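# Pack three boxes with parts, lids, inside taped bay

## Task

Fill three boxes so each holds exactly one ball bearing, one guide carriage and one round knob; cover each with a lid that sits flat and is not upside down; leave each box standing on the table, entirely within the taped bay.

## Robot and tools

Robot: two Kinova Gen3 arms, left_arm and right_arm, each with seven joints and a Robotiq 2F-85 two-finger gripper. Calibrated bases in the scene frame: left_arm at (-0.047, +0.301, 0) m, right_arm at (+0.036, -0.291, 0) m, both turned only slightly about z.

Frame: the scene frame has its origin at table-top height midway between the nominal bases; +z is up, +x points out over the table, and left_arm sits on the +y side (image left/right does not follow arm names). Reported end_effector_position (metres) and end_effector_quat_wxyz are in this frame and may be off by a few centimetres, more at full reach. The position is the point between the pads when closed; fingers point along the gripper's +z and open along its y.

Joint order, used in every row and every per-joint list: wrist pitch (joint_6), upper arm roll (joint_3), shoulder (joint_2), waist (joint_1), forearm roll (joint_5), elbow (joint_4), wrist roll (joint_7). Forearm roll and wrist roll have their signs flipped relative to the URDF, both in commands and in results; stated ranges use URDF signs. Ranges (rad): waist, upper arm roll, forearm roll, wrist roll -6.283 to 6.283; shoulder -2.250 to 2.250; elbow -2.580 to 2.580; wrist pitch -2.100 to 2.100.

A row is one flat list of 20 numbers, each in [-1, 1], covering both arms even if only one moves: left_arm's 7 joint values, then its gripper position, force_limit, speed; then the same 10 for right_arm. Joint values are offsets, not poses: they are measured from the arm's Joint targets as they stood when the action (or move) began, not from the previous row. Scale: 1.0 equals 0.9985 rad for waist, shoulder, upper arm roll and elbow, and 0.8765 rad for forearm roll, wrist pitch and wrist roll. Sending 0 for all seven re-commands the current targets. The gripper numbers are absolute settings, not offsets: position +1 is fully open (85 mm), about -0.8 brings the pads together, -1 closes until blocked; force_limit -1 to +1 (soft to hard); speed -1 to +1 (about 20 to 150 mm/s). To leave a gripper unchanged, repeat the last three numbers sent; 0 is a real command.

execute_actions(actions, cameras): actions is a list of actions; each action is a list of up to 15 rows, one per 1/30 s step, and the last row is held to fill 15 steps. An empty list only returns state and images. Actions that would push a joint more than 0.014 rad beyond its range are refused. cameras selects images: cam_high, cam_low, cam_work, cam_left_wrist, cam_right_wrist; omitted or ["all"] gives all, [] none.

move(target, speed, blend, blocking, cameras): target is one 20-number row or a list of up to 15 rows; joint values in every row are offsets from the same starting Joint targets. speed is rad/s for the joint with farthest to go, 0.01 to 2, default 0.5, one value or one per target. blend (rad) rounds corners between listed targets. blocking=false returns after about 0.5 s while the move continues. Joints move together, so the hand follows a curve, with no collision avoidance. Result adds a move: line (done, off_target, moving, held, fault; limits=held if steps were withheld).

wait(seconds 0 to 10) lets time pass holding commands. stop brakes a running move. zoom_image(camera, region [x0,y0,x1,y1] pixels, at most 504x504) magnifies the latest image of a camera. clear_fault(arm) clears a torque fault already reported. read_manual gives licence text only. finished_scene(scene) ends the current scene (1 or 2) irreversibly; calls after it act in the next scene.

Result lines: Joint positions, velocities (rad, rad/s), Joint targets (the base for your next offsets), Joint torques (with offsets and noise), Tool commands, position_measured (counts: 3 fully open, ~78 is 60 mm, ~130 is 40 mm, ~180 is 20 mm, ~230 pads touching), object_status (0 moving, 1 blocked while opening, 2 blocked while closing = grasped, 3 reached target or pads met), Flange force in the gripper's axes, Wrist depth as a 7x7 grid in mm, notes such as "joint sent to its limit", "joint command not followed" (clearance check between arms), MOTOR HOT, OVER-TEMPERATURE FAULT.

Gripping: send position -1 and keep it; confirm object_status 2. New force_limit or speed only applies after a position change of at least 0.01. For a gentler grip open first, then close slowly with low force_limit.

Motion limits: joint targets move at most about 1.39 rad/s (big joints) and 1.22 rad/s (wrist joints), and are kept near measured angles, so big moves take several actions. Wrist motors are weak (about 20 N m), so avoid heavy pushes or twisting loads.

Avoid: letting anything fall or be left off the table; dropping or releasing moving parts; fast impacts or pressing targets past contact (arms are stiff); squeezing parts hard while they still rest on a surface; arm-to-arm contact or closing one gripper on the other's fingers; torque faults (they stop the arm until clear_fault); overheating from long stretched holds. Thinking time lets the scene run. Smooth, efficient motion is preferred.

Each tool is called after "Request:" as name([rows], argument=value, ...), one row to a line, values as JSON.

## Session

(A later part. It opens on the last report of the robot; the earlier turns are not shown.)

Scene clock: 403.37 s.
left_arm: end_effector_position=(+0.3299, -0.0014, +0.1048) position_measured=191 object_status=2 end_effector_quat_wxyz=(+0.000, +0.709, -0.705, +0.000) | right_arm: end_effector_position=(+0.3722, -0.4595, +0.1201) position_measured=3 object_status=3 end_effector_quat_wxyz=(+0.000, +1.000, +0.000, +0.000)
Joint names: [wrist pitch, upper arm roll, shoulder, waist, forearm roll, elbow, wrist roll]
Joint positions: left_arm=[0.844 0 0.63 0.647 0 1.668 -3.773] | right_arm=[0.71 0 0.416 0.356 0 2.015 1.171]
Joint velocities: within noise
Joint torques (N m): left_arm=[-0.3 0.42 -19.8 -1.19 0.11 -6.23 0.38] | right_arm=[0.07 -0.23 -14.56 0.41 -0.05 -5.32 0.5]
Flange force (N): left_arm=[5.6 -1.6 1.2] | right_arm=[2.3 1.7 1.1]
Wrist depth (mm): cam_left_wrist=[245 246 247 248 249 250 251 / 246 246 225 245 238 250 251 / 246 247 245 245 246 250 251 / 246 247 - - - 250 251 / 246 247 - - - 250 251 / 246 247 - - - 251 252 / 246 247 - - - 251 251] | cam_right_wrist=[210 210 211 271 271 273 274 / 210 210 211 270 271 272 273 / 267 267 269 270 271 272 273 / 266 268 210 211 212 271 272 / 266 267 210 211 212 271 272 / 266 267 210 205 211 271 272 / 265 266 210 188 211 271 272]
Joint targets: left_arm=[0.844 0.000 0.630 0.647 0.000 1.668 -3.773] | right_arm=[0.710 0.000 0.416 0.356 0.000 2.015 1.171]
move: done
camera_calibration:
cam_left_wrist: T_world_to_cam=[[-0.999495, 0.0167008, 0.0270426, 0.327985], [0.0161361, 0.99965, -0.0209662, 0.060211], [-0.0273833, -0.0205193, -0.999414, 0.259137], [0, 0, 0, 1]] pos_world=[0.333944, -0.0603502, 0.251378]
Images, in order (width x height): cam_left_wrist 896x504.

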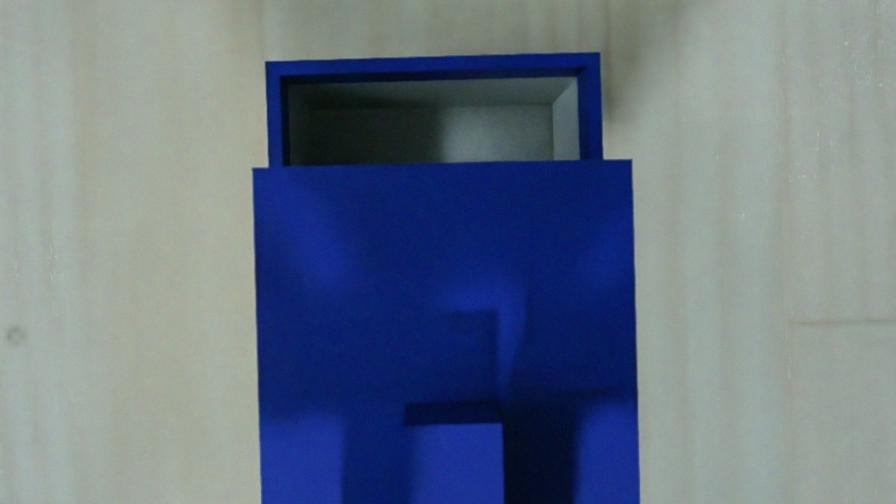

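Request:
zoom_image(camera="cam_left_wrist", region=[230, 40, 670, 200])

Scaled by 1.145 from the camera's 896x504 image, which has a finer 1280x720 frame.

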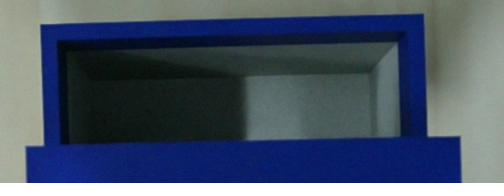

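Request:
move([
  [0.05166,0,0.03121,0.02403,0,-0.03368,-0.02954,-1,-0.7,-0.8,0,0,0,0,0,0,0,1,-0.8,-1],
  [0.00281,0,0.03121,0.02403,0,-0.03368,-0.02954,-1,-0.7,-0.8,0,0,0,0,0,0,0,1,-0.8,-1],
], speed=[0.05,0.08], cameras=["cam_left_wrist"])

Request:
zoom_image(camera="cam_left_wrist", region=[230, 60, 670, 220])

Scene clock: 406.53 s.
left_arm: end_effector_position=(+0.3313, -0.0170, +0.0975) position_measured=191 object_status=2 end_effector_quat_wxyz=(+0.000, +0.710, -0.704, +0.000) | right_arm: end_effector_position=(+0.3722, -0.4595, +0.1201) position_measured=3 object_status=3 end_effector_quat_wxyz=(+0.000, +1.000, +0.000, +0.000)
Joint names: [wrist pitch, upper arm roll, shoulder, waist, forearm roll, elbow, wrist roll]
Joint positions: left_arm=[0.847 -0.001 0.661 0.671 0 1.634 -3.799] | right_arm=[0.71 0 0.416 0.356 0 2.015 1.171]
Joint velocities: within noise
Joint torques (N m): left_arm=[-0.29 0.38 -20.29 -1.15 0.1 -6.29 0.38] | right_arm=[0.03 -0.2 -14.52 0.34 -0.06 -5.22 0.5]
Flange force (N): left_arm=[5.4 -1.5 1.3] | right_arm=[2.5 1.9 0.8]
Wrist depth (mm): cam_left_wrist=[238 239 240 241 242 242 243 / 238 240 240 241 242 243 243 / 239 239 200 216 - 243 244 / 239 239 - - - 243 244 / 239 239 - - - 243 244 / 239 240 - - - 243 244 / 239 240 - - - 243 244] | cam_right_wrist=[210 210 211 271 272 272 274 / 210 210 211 270 271 272 273 / 266 268 269 269 271 272 273 / 267 267 211 211 212 271 272 / 267 267 210 210 212 271 272 / 266 266 210 205 211 271 272 / 265 266 210 188 211 270 272]
Joint targets: left_arm=[0.847 0.000 0.661 0.671 0.000 1.634 -3.799] | right_arm=[0.710 0.000 0.416 0.356 0.000 2.015 1.171]
move: done
camera_calibration:
cam_left_wrist: T_world_to_cam=[[-0.999524, 0.0148015, 0.0270559, 0.329706], [0.0142368, 0.999679, -0.0209459, 0.0762609], [-0.0273572, -0.0205508, -0.999414, 0.251548], [0, 0, 0, 1]] pos_world=[0.335346, -0.0759471, 0.244078]
Images, in order (width x height): cam_left_wrist 896x504.

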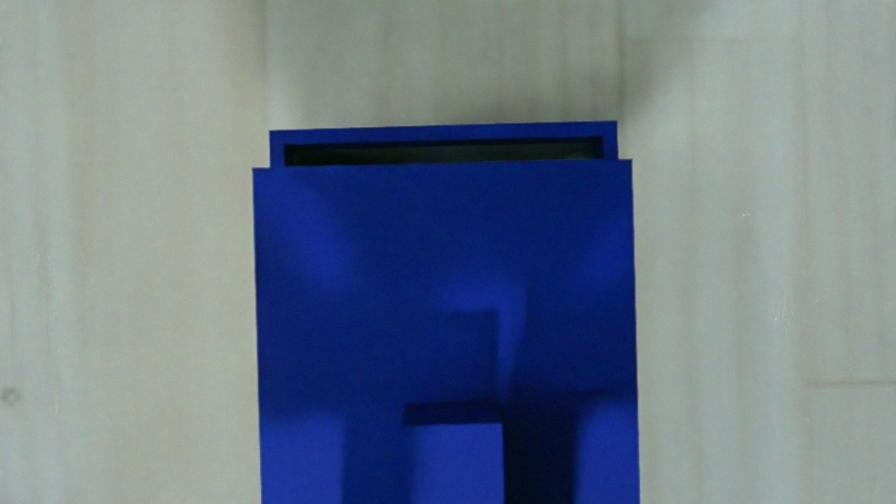

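Scaled by 1.145 from the camera's 896x504 image, which has a finer 1280x720 frame.

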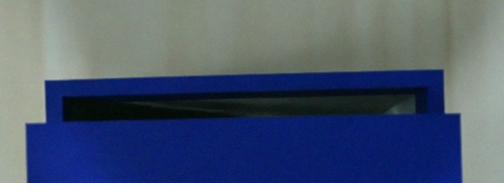

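Request:
move([
  [0.0648,0,0.01074,0.01655,0,-0.02252,-0.02387,-1,-0.7,-0.8,0,0,0,0,0,0,0,1,-0.8,-1],
  [0.01342,0,0.01074,0.01655,0,-0.02252,-0.02387,-1,-0.7,-0.8,0,0,0,0,0,0,0,1,-0.8,-1],
], speed=[0.05,0.08], cameras=["cam_left_wrist"])

Request:
zoom_image(camera="cam_left_wrist", region=[230, 100, 670, 260])

Scene clock: 409.80 s.
left_arm: end_effector_position=(+0.3307, -0.0269, +0.0975) position_measured=191 object_status=2 end_effector_quat_wxyz=(+0.000, +0.712, -0.703, +0.000) | right_arm: end_effector_position=(+0.3722, -0.4595, +0.1201) position_measured=3 object_status=3 end_effector_quat_wxyz=(+0.000, +1.000, +0.000, +0.000)
Joint names: [wrist pitch, upper arm roll, shoulder, waist, forearm roll, elbow, wrist roll]
Joint positions: left_arm=[0.859 0 0.671 0.688 0 1.612 -3.82] | right_arm=[0.71 0 0.416 0.356 0 2.015 1.171]
Joint velocities: within noise
Joint torques (N m): left_arm=[-0.29 0.36 -20.51 -1.13 0.14 -6.38 0.34] | right_arm=[0.04 -0.22 -14.57 0.4 -0.08 -5.26 0.52]
Flange force (N): left_arm=[5.3 -1.4 1.2] | right_arm=[2.5 1.8 1.0]
Wrist depth (mm): cam_left_wrist=[238 239 240 241 241 242 243 / 238 239 240 241 241 243 243 / 239 239 240 240 - 242 243 / 239 239 - - - 243 244 / 239 240 - - - 243 244 / 239 240 - - - 244 244 / 239 240 - - - 243 244] | cam_right_wrist=[209 210 212 271 272 272 273 / 209 210 211 271 272 272 274 / 267 268 268 270 271 272 273 / 266 268 210 211 212 272 271 / 266 268 210 211 212 271 271 / 266 267 210 206 211 271 272 / 265 266 210 188 211 270 272]
Joint targets: left_arm=[0.859 0.000 0.671 0.688 0.000 1.612 -3.820] | right_arm=[0.710 0.000 0.416 0.356 0.000 2.015 1.171]
move: done
camera_calibration:
cam_left_wrist: T_world_to_cam=[[-0.999579, 0.0104038, 0.0270854, 0.32919], [0.00983638, 0.999731, -0.0209987, 0.0876464], [-0.0272965, -0.0207235, -0.999413, 0.251301], [0, 0, 0, 1]] pos_world=[0.335049, -0.0858399, 0.244078]
Images, in order (width x height): cam_left_wrist 896x504.

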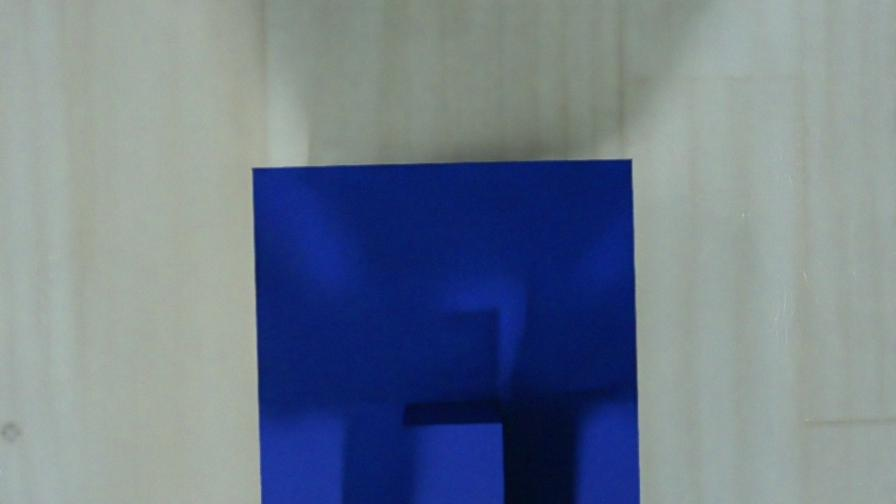

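Scaled by 1.145 from the camera's 896x504 image, which has a finer 1280x720 frame.

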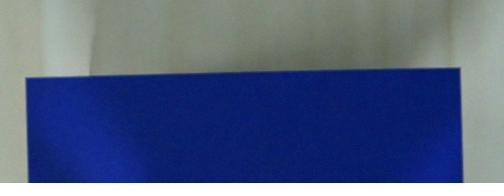

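Request:
move([
  [-0.02462,0,0.01371,0,0,0.00791,0,-1,-0.7,-0.8,0,0,0,0,0,0,0,1,-0.8,-1],
  [-0.03725,0,0.02093,0,0,0.01177,0,-1,-0.7,-0.8,0,0,0,0,0,0,0,1,-0.8,-1],
], speed=[0.05,0.015], cameras=["cam_left_wrist"])

Scene clock: 411.60 s.
left_arm: end_effector_position=(+0.3307, -0.0269, +0.0843) position_measured=191 object_status=2 end_effector_quat_wxyz=(+0.000, +0.712, -0.703, +0.000) | right_arm: end_effector_position=(+0.3722, -0.4595, +0.1201) position_measured=3 object_status=3 end_effector_quat_wxyz=(+0.000, +1.000, +0.000, +0.000)
Joint names: [wrist pitch, upper arm roll, shoulder, waist, forearm roll, elbow, wrist roll]
Joint positions: left_arm=[0.826 0 0.692 0.688 0 1.623 -3.82] | right_arm=[0.71 0 0.416 0.356 0 2.015 1.171]
Joint velocities: within noise
Joint torques (N m): left_arm=[-0.51 0.3 -18.5 -1.15 0.21 -5.65 0.32] | right_arm=[0.07 -0.19 -14.46 0.38 -0.07 -5.26 0.58]
Flange force (N): left_arm=[4.4 -0.4 -3.1] | right_arm=[2.2 1.9 0.9]
Wrist depth (mm): cam_left_wrist=[225 226 227 227 228 229 230 / 226 226 227 228 228 229 230 / 226 226 227 228 - 229 230 / 226 226 - - - 230 230 / 226 227 - - - 230 231 / 226 227 - - - 230 231 / 227 227 - - - 230 231] | cam_right_wrist=[210 210 211 270 271 273 274 / 209 210 211 270 271 272 273 / 266 267 268 270 271 272 273 / 266 268 211 211 212 272 273 / 266 267 210 211 211 271 272 / 266 267 210 206 211 270 272 / 265 266 210 188 211 270 271]
Joint targets: left_arm=[0.826 0.000 0.692 0.688 0.000 1.623 -3.820] | right_arm=[0.710 0.000 0.416 0.356 0.000 2.015 1.171]
move: done
camera_calibration:
cam_left_wrist: T_world_to_cam=[[-0.999582, 0.0104042, 0.0269854, 0.329571], [0.00983886, 0.999731, -0.0209978, 0.0873682], [-0.0271966, -0.0207235, -0.999415, 0.238076], [0, 0, 0, 1]] pos_world=[0.335049, -0.0858399, 0.230878]
Images, in order (width x height): cam_left_wrist 896x504.

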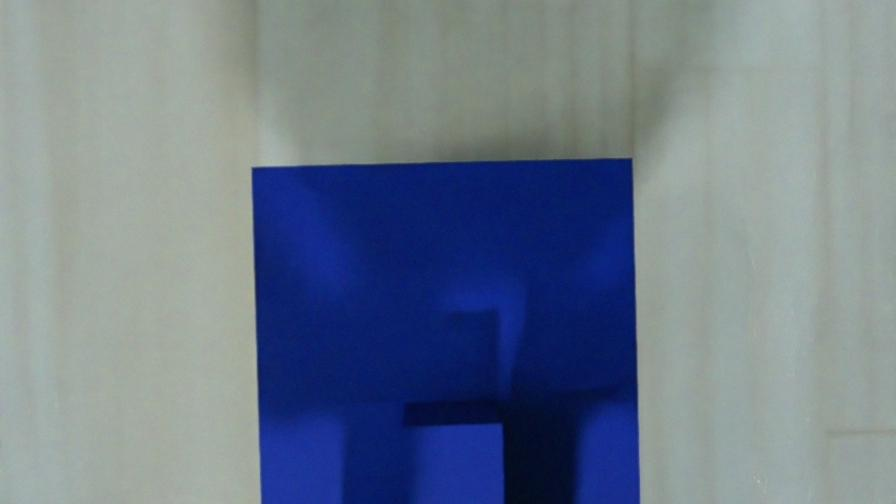

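Request:
move([
  [0,0,0,0,0,0,0,0.2,-0.7,-0.8,0,0,0,0,0,0,0,1,-0.8,-1],
  [0.19038,0,-0.09575,0,0,-0.07137,0,0.2,-0.7,-0.8,0,0,0,0,0,0,0,1,-0.8,-1],
  [0.19038,0,-0.09575,-0.6,0,-0.07137,0,0.2,-0.7,-0.8,0,0,0,-0.5,0,0,-0.2,1,-0.8,-1],
], speed=[0.1,0.12,0.6], cameras=["cam_work"])

Request:
zoom_image(camera="cam_work", region=[330, 140, 530, 260])

Scene clock: 417.07 s.
left_arm: end_effector_position=(+0.4501, +0.2431, +0.1498) position_measured=104 object_status=3 end_effector_quat_wxyz=(+0.000, +0.887, -0.461, +0.000) | right_arm: end_effector_position=(+0.4118, -0.2779, +0.1201) position_measured=3 object_status=3 end_effector_quat_wxyz=(+0.000, +0.944, +0.331, +0.000)
Joint names: [wrist pitch, upper arm roll, shoulder, waist, forearm roll, elbow, wrist roll]
Joint positions: left_arm=[0.993 -0.001 0.597 0.089 0 1.552 -3.82] | right_arm=[0.71 0 0.416 -0.144 0 2.015 0.996]
Joint velocities: within noise
Joint torques (N m): left_arm=[-0.37 0.36 -19.79 -1.12 0.14 -7.02 0.35] | right_arm=[0.06 -0.24 -14.48 0.41 -0.02 -5.25 0.53]
Flange force (N): left_arm=[5.3 -1.5 0.1] | right_arm=[1.9 2.2 0.8]
Wrist depth (mm): cam_left_wrist=[293 294 293 294 294 294 295 / 293 293 294 294 294 295 295 / 293 293 294 294 294 294 294 / 293 294 293 294 294 294 294 / 293 293 294 294 293 294 294 / 292 293 293 294 294 294 294 / 292 293 293 294 294 293 295] | cam_right_wrist=[268 269 270 270 272 272 273 / 268 269 269 270 271 272 272 / 268 268 269 270 271 272 272 / 267 268 269 269 270 245 213 / 266 267 269 269 270 213 213 / 266 267 268 269 269 212 212 / 266 266 268 268 268 270 212]
Joint targets: left_arm=[0.993 0.000 0.597 0.088 0.000 1.552 -3.820] | right_arm=[0.710 0.000 0.416 -0.144 0.000 2.015 0.996]
move: done
Images, in order (width x height): cam_work 896x504.

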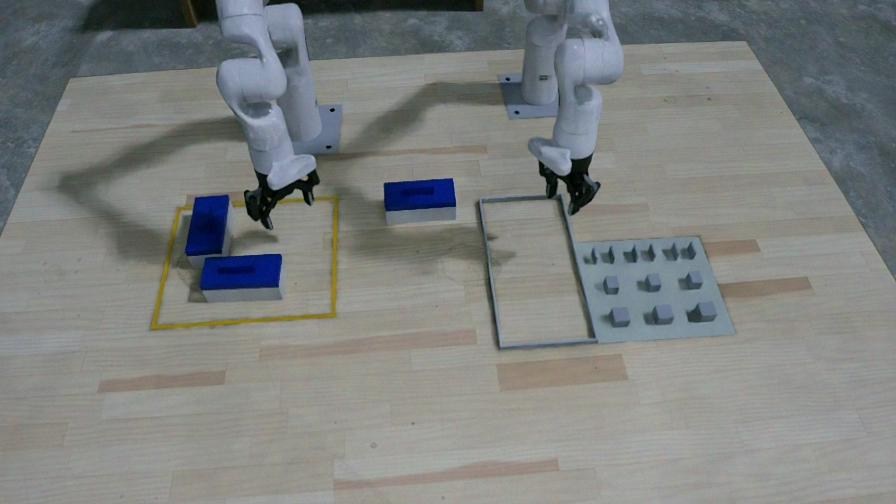

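Scaled by 2.520.

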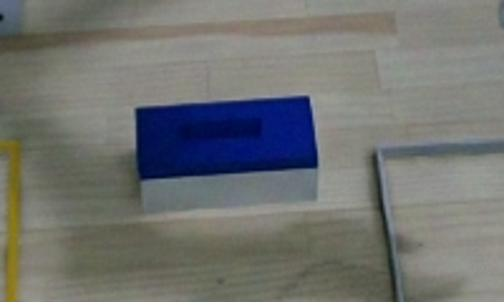

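Request:
move([
  [0,0,0,-0.2,0,0,0,0.2,-0.7,-0.8,0.081,0,0.03646,-0.716,0,-0.0669,-0.2187,1,-0.8,-1],
  [0,0,0,-0.2,0,0,0,0.2,-0.7,-0.8,0.03538,0,0.03646,-0.716,0,-0.0669,-0.2187,1,-0.8,-1],
], speed=[0.6,0.1], cameras=["cam_right_wrist"])

Scene clock: 419.47 s.
left_arm: end_effector_position=(+0.4517, +0.3429, +0.1498) position_measured=104 object_status=3 end_effector_quat_wxyz=(+0.000, +0.929, -0.371, +0.000) | right_arm: end_effector_position=(+0.3254, -0.0194, +0.1200) position_measured=3 object_status=3 end_effector_quat_wxyz=(+0.000, +0.703, +0.711, +0.000)
Joint names: [wrist pitch, upper arm roll, shoulder, waist, forearm roll, elbow, wrist roll]
Joint positions: left_arm=[0.993 0 0.597 -0.111 0 1.552 -3.82] | right_arm=[0.741 0 0.453 -0.859 0 1.948 0.804]
Joint velocities: within noise
Joint torques (N m): left_arm=[-0.37 0.34 -19.79 -1.08 0.15 -7 0.38] | right_arm=[0.13 -0.23 -15.38 0.46 0.01 -5.36 0.51]
Flange force (N): left_arm=[5.4 -1.6 0.1] | right_arm=[1.8 2.5 0.9]
Wrist depth (mm): cam_left_wrist=[292 293 293 294 294 295 295 / 292 293 293 294 294 294 295 / 292 268 293 293 294 294 294 / 292 293 293 294 294 294 295 / 292 293 292 293 293 295 295 / 292 293 293 293 294 294 295 / 292 293 293 293 294 294 294] | cam_right_wrist=[269 268 268 268 268 269 269 / 268 269 268 268 269 268 269 / 268 268 269 269 269 269 269 / 268 268 210 210 210 269 269 / 268 268 210 210 211 269 269 / 268 268 210 188 210 269 269 / 268 268 210 188 210 269 269]
Joint targets: left_arm=[0.993 0.000 0.597 -0.111 0.000 1.552 -3.820] | right_arm=[0.741 0.000 0.453 -0.859 0.000 1.948 0.804]
move: done
camera_calibration:
cam_right_wrist: T_world_to_cam=[[0.999478, 0.0152126, 0.0284992, -0.332701], [0.0154399, -0.999851, -0.00777495, 0.0302515], [0.0283767, 0.00821092, -0.999564, 0.259791], [0, 0, 0, 1]] pos_world=[0.324689, 0.0331751, 0.269394]
Images, in order (width x height): cam_right_wrist 896x504.

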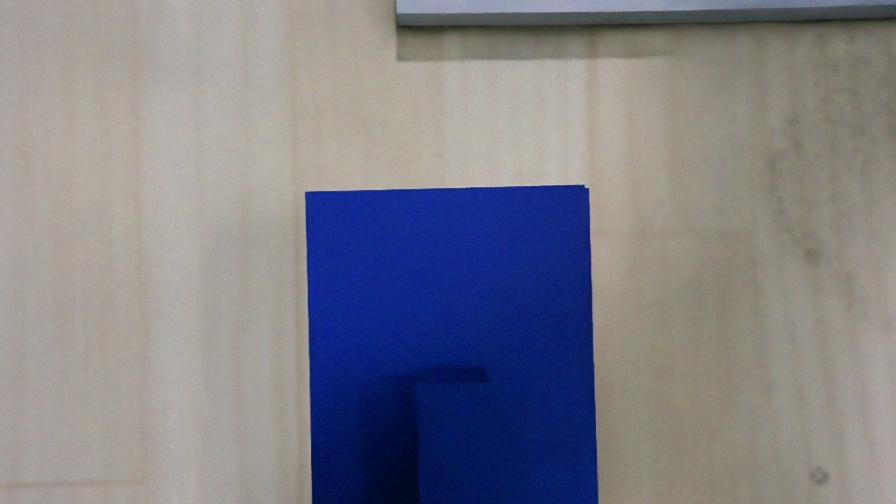

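Request:
move([
  [0,0,0,0,0,0,0,0.2,-0.7,-0.8,-0.17097,0,0.10316,0.0006,0,0.04691,-0.02329,1,-0.8,-1],
  [0,0,0,0,0,0,0,0.2,-0.7,-0.8,-0.28384,0,0.17966,0.0006,0,0.06949,-0.02329,-1,-0.8,-1],
  [0,0,0,0,0,0,0,0.2,-0.7,-0.8,-0.27,0,0.169,0.0006,0,0.0668,-0.02329,-1,-0.8,-1],
], speed=[0.2,0.1,0.05], cameras=["cam_right_wrist"])

Scene clock: 424.77 s.
left_arm: end_effector_position=(+0.4517, +0.3429, +0.1498) position_measured=104 object_status=3 end_effector_quat_wxyz=(+0.000, +0.929, -0.371, +0.000) | right_arm: end_effector_position=(+0.3265, -0.0186, +0.0406) position_measured=50 object_status=2 end_effector_quat_wxyz=(+0.000, +0.696, +0.718, +0.001)
Joint names: [wrist pitch, upper arm roll, shoulder, waist, forearm roll, elbow, wrist roll]
Joint positions: left_arm=[0.993 0 0.597 -0.111 0 1.552 -3.82] | right_arm=[0.504 0 0.621 -0.858 0 2.015 0.784]
Joint velocities: within noise
Joint torques (N m): left_arm=[-0.33 0.39 -19.78 -1.11 0.15 -7.04 0.38] | right_arm=[0.11 -0.1 -18.32 0.44 -0.04 -4.34 0.5]
Flange force (N): left_arm=[5.3 -1.3 0.2] | right_arm=[1.8 2.0 5.9]
Wrist depth (mm): cam_left_wrist=[292 292 293 294 294 294 295 / 293 293 293 294 294 294 295 / 292 268 293 293 294 294 294 / 292 293 293 293 294 294 294 / 292 292 293 293 294 294 295 / 293 292 293 293 294 295 294 / 292 292 293 293 293 294 294] | cam_right_wrist=[188 189 189 190 190 190 190 / 188 189 189 189 190 190 190 / 188 - - - - 190 190 / 188 - - - - - 190 / 188 - - - - - 190 / 187 - - - - - 190 / 188 - - - - - 190]
Joint targets: left_arm=[0.993 0.000 0.597 -0.111 0.000 1.552 -3.820] | right_arm=[0.504 0.000 0.621 -0.858 0.000 2.015 0.784]
move: done
camera_calibration:
cam_right_wrist: T_world_to_cam=[[0.998959, 0.0348691, 0.0294268, -0.33108], [0.0351357, -0.999346, -0.00859168, 0.0240922], [0.0291079, 0.00961666, -0.99953, 0.180128], [0, 0, 0, 1]] pos_world=[0.324645, 0.0338887, 0.189993]
Images, in order (width x height): cam_right_wrist 896x504.

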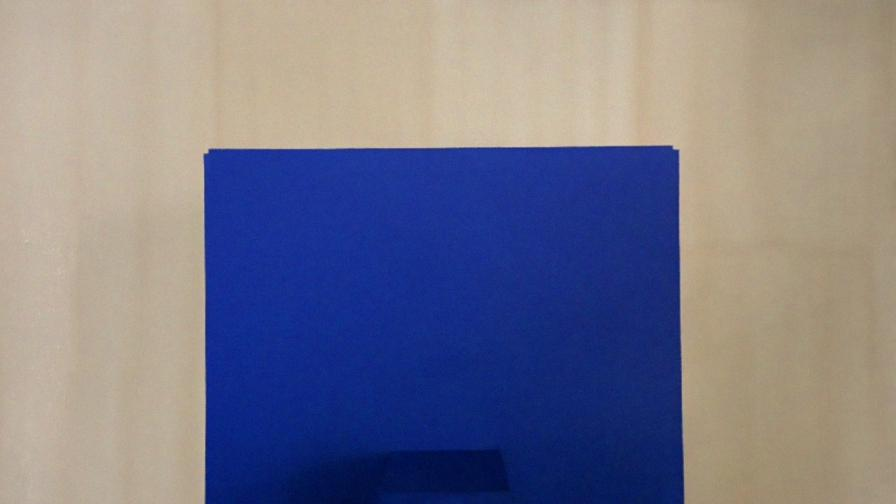

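Request:
move([
  [0,0,0,0,0,0,0,0.2,-0.7,-0.8,0.39502,0,-0.22943,0,0,-0.1161,0,-1,-0.8,-1],
  [0,0,0,0,0,0,0,0.2,-0.7,-0.8,0.31788,0,-0.34122,0.76794,0,0.0634,0.95152,-1,-0.8,-1],
], speed=[0.2,0.45], cameras=["cam_work"])

Request:
zoom_image(camera="cam_work", region=[130, 120, 430, 340])

Scene clock: 431.53 s.
left_arm: end_effector_position=(+0.4517, +0.3429, +0.1498) position_measured=104 object_status=3 end_effector_quat_wxyz=(+0.000, +0.929, -0.371, +0.000) | right_arm: end_effector_position=(+0.3749, -0.2994, +0.1550) position_measured=50 object_status=2 end_effector_quat_wxyz=(+0.000, +1.000, +0.000, +0.000)
Joint names: [wrist pitch, upper arm roll, shoulder, waist, forearm roll, elbow, wrist roll]
Joint positions: left_arm=[0.993 0 0.597 -0.111 0 1.552 -3.82] | right_arm=[0.783 0 0.281 -0.091 0 2.078 1.618]
Joint velocities: within noise
Joint torques (N m): left_arm=[-0.36 0.38 -19.77 -1.08 0.13 -7.01 0.34] | right_arm=[0.17 -0.28 -13.66 0.4 -0.07 -6.57 0.52]
Flange force (N): left_arm=[5.2 -1.5 0.1] | right_arm=[2.7 1.1 4.7]
Wrist depth (mm): cam_left_wrist=[293 293 293 294 294 294 294 / 293 292 293 294 294 294 294 / 293 269 293 293 294 294 294 / 293 293 293 293 294 294 295 / 292 293 293 293 293 294 294 / 293 292 292 292 294 295 294 / 292 292 293 293 294 294 294] | cam_right_wrist=[301 302 303 245 246 246 247 / 301 302 302 248 246 247 248 / 301 302 303 303 305 289 306 / 301 - - - - - 269 / 301 - - - - - 270 / 300 - - - - - 271 / 301 - - - - - 270]
Joint targets: left_arm=[0.993 0.000 0.597 -0.111 0.000 1.552 -3.820] | right_arm=[0.783 0.000 0.281 -0.091 0.000 2.078 1.618]
move: done
Images, in order (width x height): cam_work 896x504.

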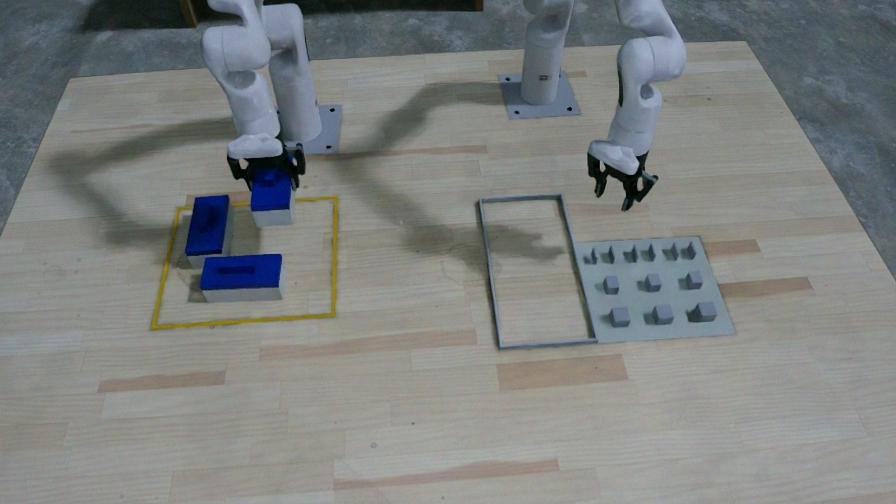

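Scaled by 1.680.

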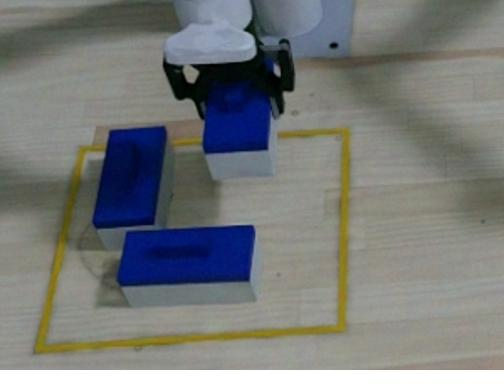

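Request:
move([
  [0,0,0,0,0,0,0,0.2,-0.7,-0.8,-0.41822,0,0.24538,0,0,0.12174,0,-1,-0.8,-1],
  [0,0,0,0,0,0,0,0.2,-0.7,-0.8,-0.47025,0,0.2822,0,0,0.13059,0,-1,-0.8,-1],
  [0,0,0,0,0,0,0,0.2,-0.7,-0.8,-0.47216,0,0.28358,0,0,0.13089,0,-1,-0.8,-1],
], speed=[0.2,0.06,0.01], cameras=["cam_work"])

Request:
zoom_image(camera="cam_work", region=[130, 120, 430, 340])

Scene clock: 435.63 s.
left_arm: end_effector_position=(+0.4517, +0.3429, +0.1498) position_measured=104 object_status=3 end_effector_quat_wxyz=(+0.000, +0.929, -0.371, +0.000) | right_arm: end_effector_position=(+0.3749, -0.2994, +0.0360) position_measured=50 object_status=2 end_effector_quat_wxyz=(+0.000, +1.000, +0.000, +0.000)
Joint names: [wrist pitch, upper arm roll, shoulder, waist, forearm roll, elbow, wrist roll]
Joint positions: left_arm=[0.993 0 0.597 -0.111 0 1.552 -3.82] | right_arm=[0.369 0 0.564 -0.091 0 2.209 1.618]
Joint velocities: within noise
Joint torques (N m): left_arm=[-0.34 0.39 -19.79 -1.11 0.15 -7.01 0.39] | right_arm=[-0.45 -0.79 -11.03 -0.27 0.01 -2.44 0.52]
Flange force (N): left_arm=[5.4 -1.4 0.2] | right_arm=[0.5 1.9 -9.7]
Wrist depth (mm): cam_left_wrist=[292 293 293 294 294 294 295 / 292 293 293 293 294 294 294 / 292 268 293 293 294 295 295 / 293 292 293 293 294 294 294 / 292 293 293 293 294 294 294 / 292 292 293 293 294 294 294 / 292 292 293 293 294 294 294] | cam_right_wrist=[183 183 184 - - - - / 183 183 184 184 185 185 185 / 183 183 - - - 185 185 / 183 - - - - - 185 / 183 - - - - - 185 / 183 - - - - - 186 / 183 - - - - - 186]
Joint targets: left_arm=[0.993 0.000 0.597 -0.111 0.000 1.552 -3.820] | right_arm=[0.369 0.000 0.564 -0.091 0.000 2.209 1.618]
move: done
Images, in order (width x height): cam_work 896x504.

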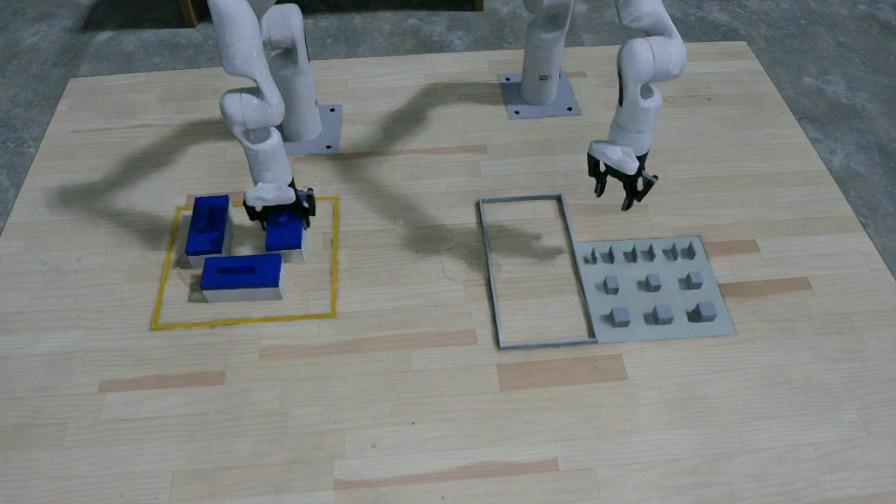

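Scaled by 1.680.

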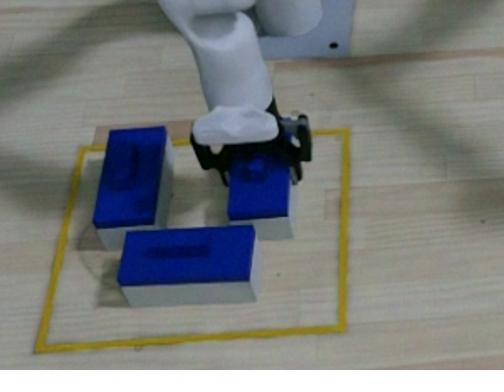

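Request:
move([
  [0,0,0,0,0,0,0,0.2,-0.7,-0.8,0,0,0,0,0,0,0,1,-0.8,-1],
  [0,0,0,0,0,0,0,0.2,-0.7,-0.8,0.47216,0,-0.28358,0,0,-0.13089,0,1,-0.8,-1],
  [0,0,0,0,0,0,0,0.2,-0.7,-0.8,0.47216,0,-0.48358,0,0,-0.03089,0,1,-0.8,-1],
], speed=[0.1,0.15,0.3], cameras=["cam_work"])

Request:
zoom_image(camera="cam_work", region=[130, 120, 430, 340])

Scene clock: 441.07 s.
left_arm: end_effector_position=(+0.4517, +0.3429, +0.1498) position_measured=104 object_status=3 end_effector_quat_wxyz=(+0.000, +0.929, -0.371, +0.000) | right_arm: end_effector_position=(+0.3446, -0.3009, +0.1948) position_measured=3 object_status=3 end_effector_quat_wxyz=(-0.003, +0.999, +0.000, +0.050)
Joint names: [wrist pitch, upper arm roll, shoulder, waist, forearm roll, elbow, wrist roll]
Joint positions: left_arm=[0.993 0 0.597 -0.111 0 1.552 -3.82] | right_arm=[0.783 0 0.081 -0.091 0 2.178 1.618]
Joint velocities: within noise
Joint torques (N m): left_arm=[-0.38 0.35 -19.78 -1.11 0.13 -7.06 0.37] | right_arm=[-0.24 -0.34 -9.06 0.34 -0.07 -6.67 0.51]
Flange force (N): left_arm=[5.2 -1.3 0.1] | right_arm=[2.1 2.1 0.0]
Wrist depth (mm): cam_left_wrist=[292 292 293 293 294 294 294 / 293 293 293 294 294 294 295 / 293 268 293 293 294 294 295 / 292 292 293 293 294 294 295 / 293 293 293 293 293 294 294 / 293 292 292 293 294 294 294 / 292 293 293 293 294 294 294] | cam_right_wrist=[360 361 362 305 302 284 306 / 356 358 359 302 301 301 302 / 353 354 355 300 355 357 353 / 350 351 350 294 353 353 297 / 347 347 347 291 349 350 294 / 343 344 344 288 347 347 291 / 339 341 340 284 343 343 289]
Joint targets: left_arm=[0.993 0.000 0.597 -0.111 0.000 1.552 -3.820] | right_arm=[0.783 0.000 0.081 -0.091 0.000 2.178 1.618]
move: done
Images, in order (width x height): cam_work 896x504.

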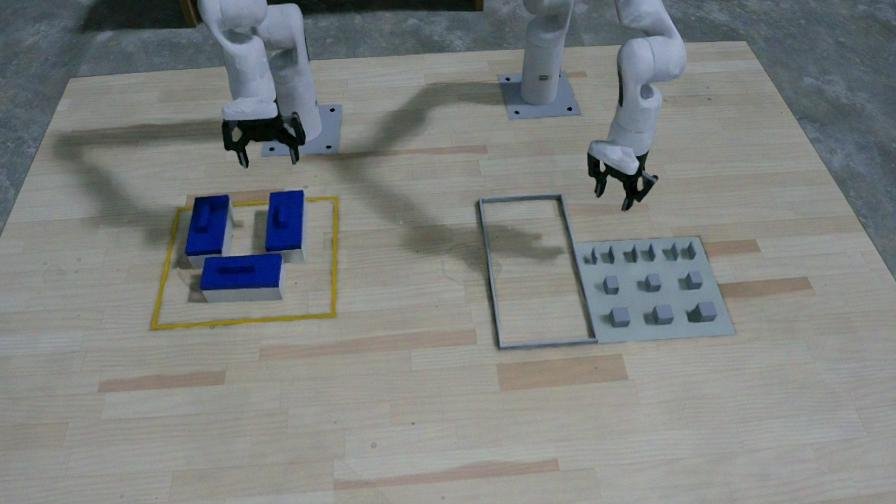

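Scaled by 1.680.

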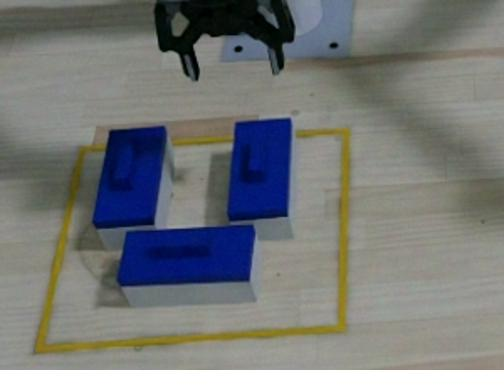

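Request:
finished_scene(scene=1)

The scene is finished: the task was done.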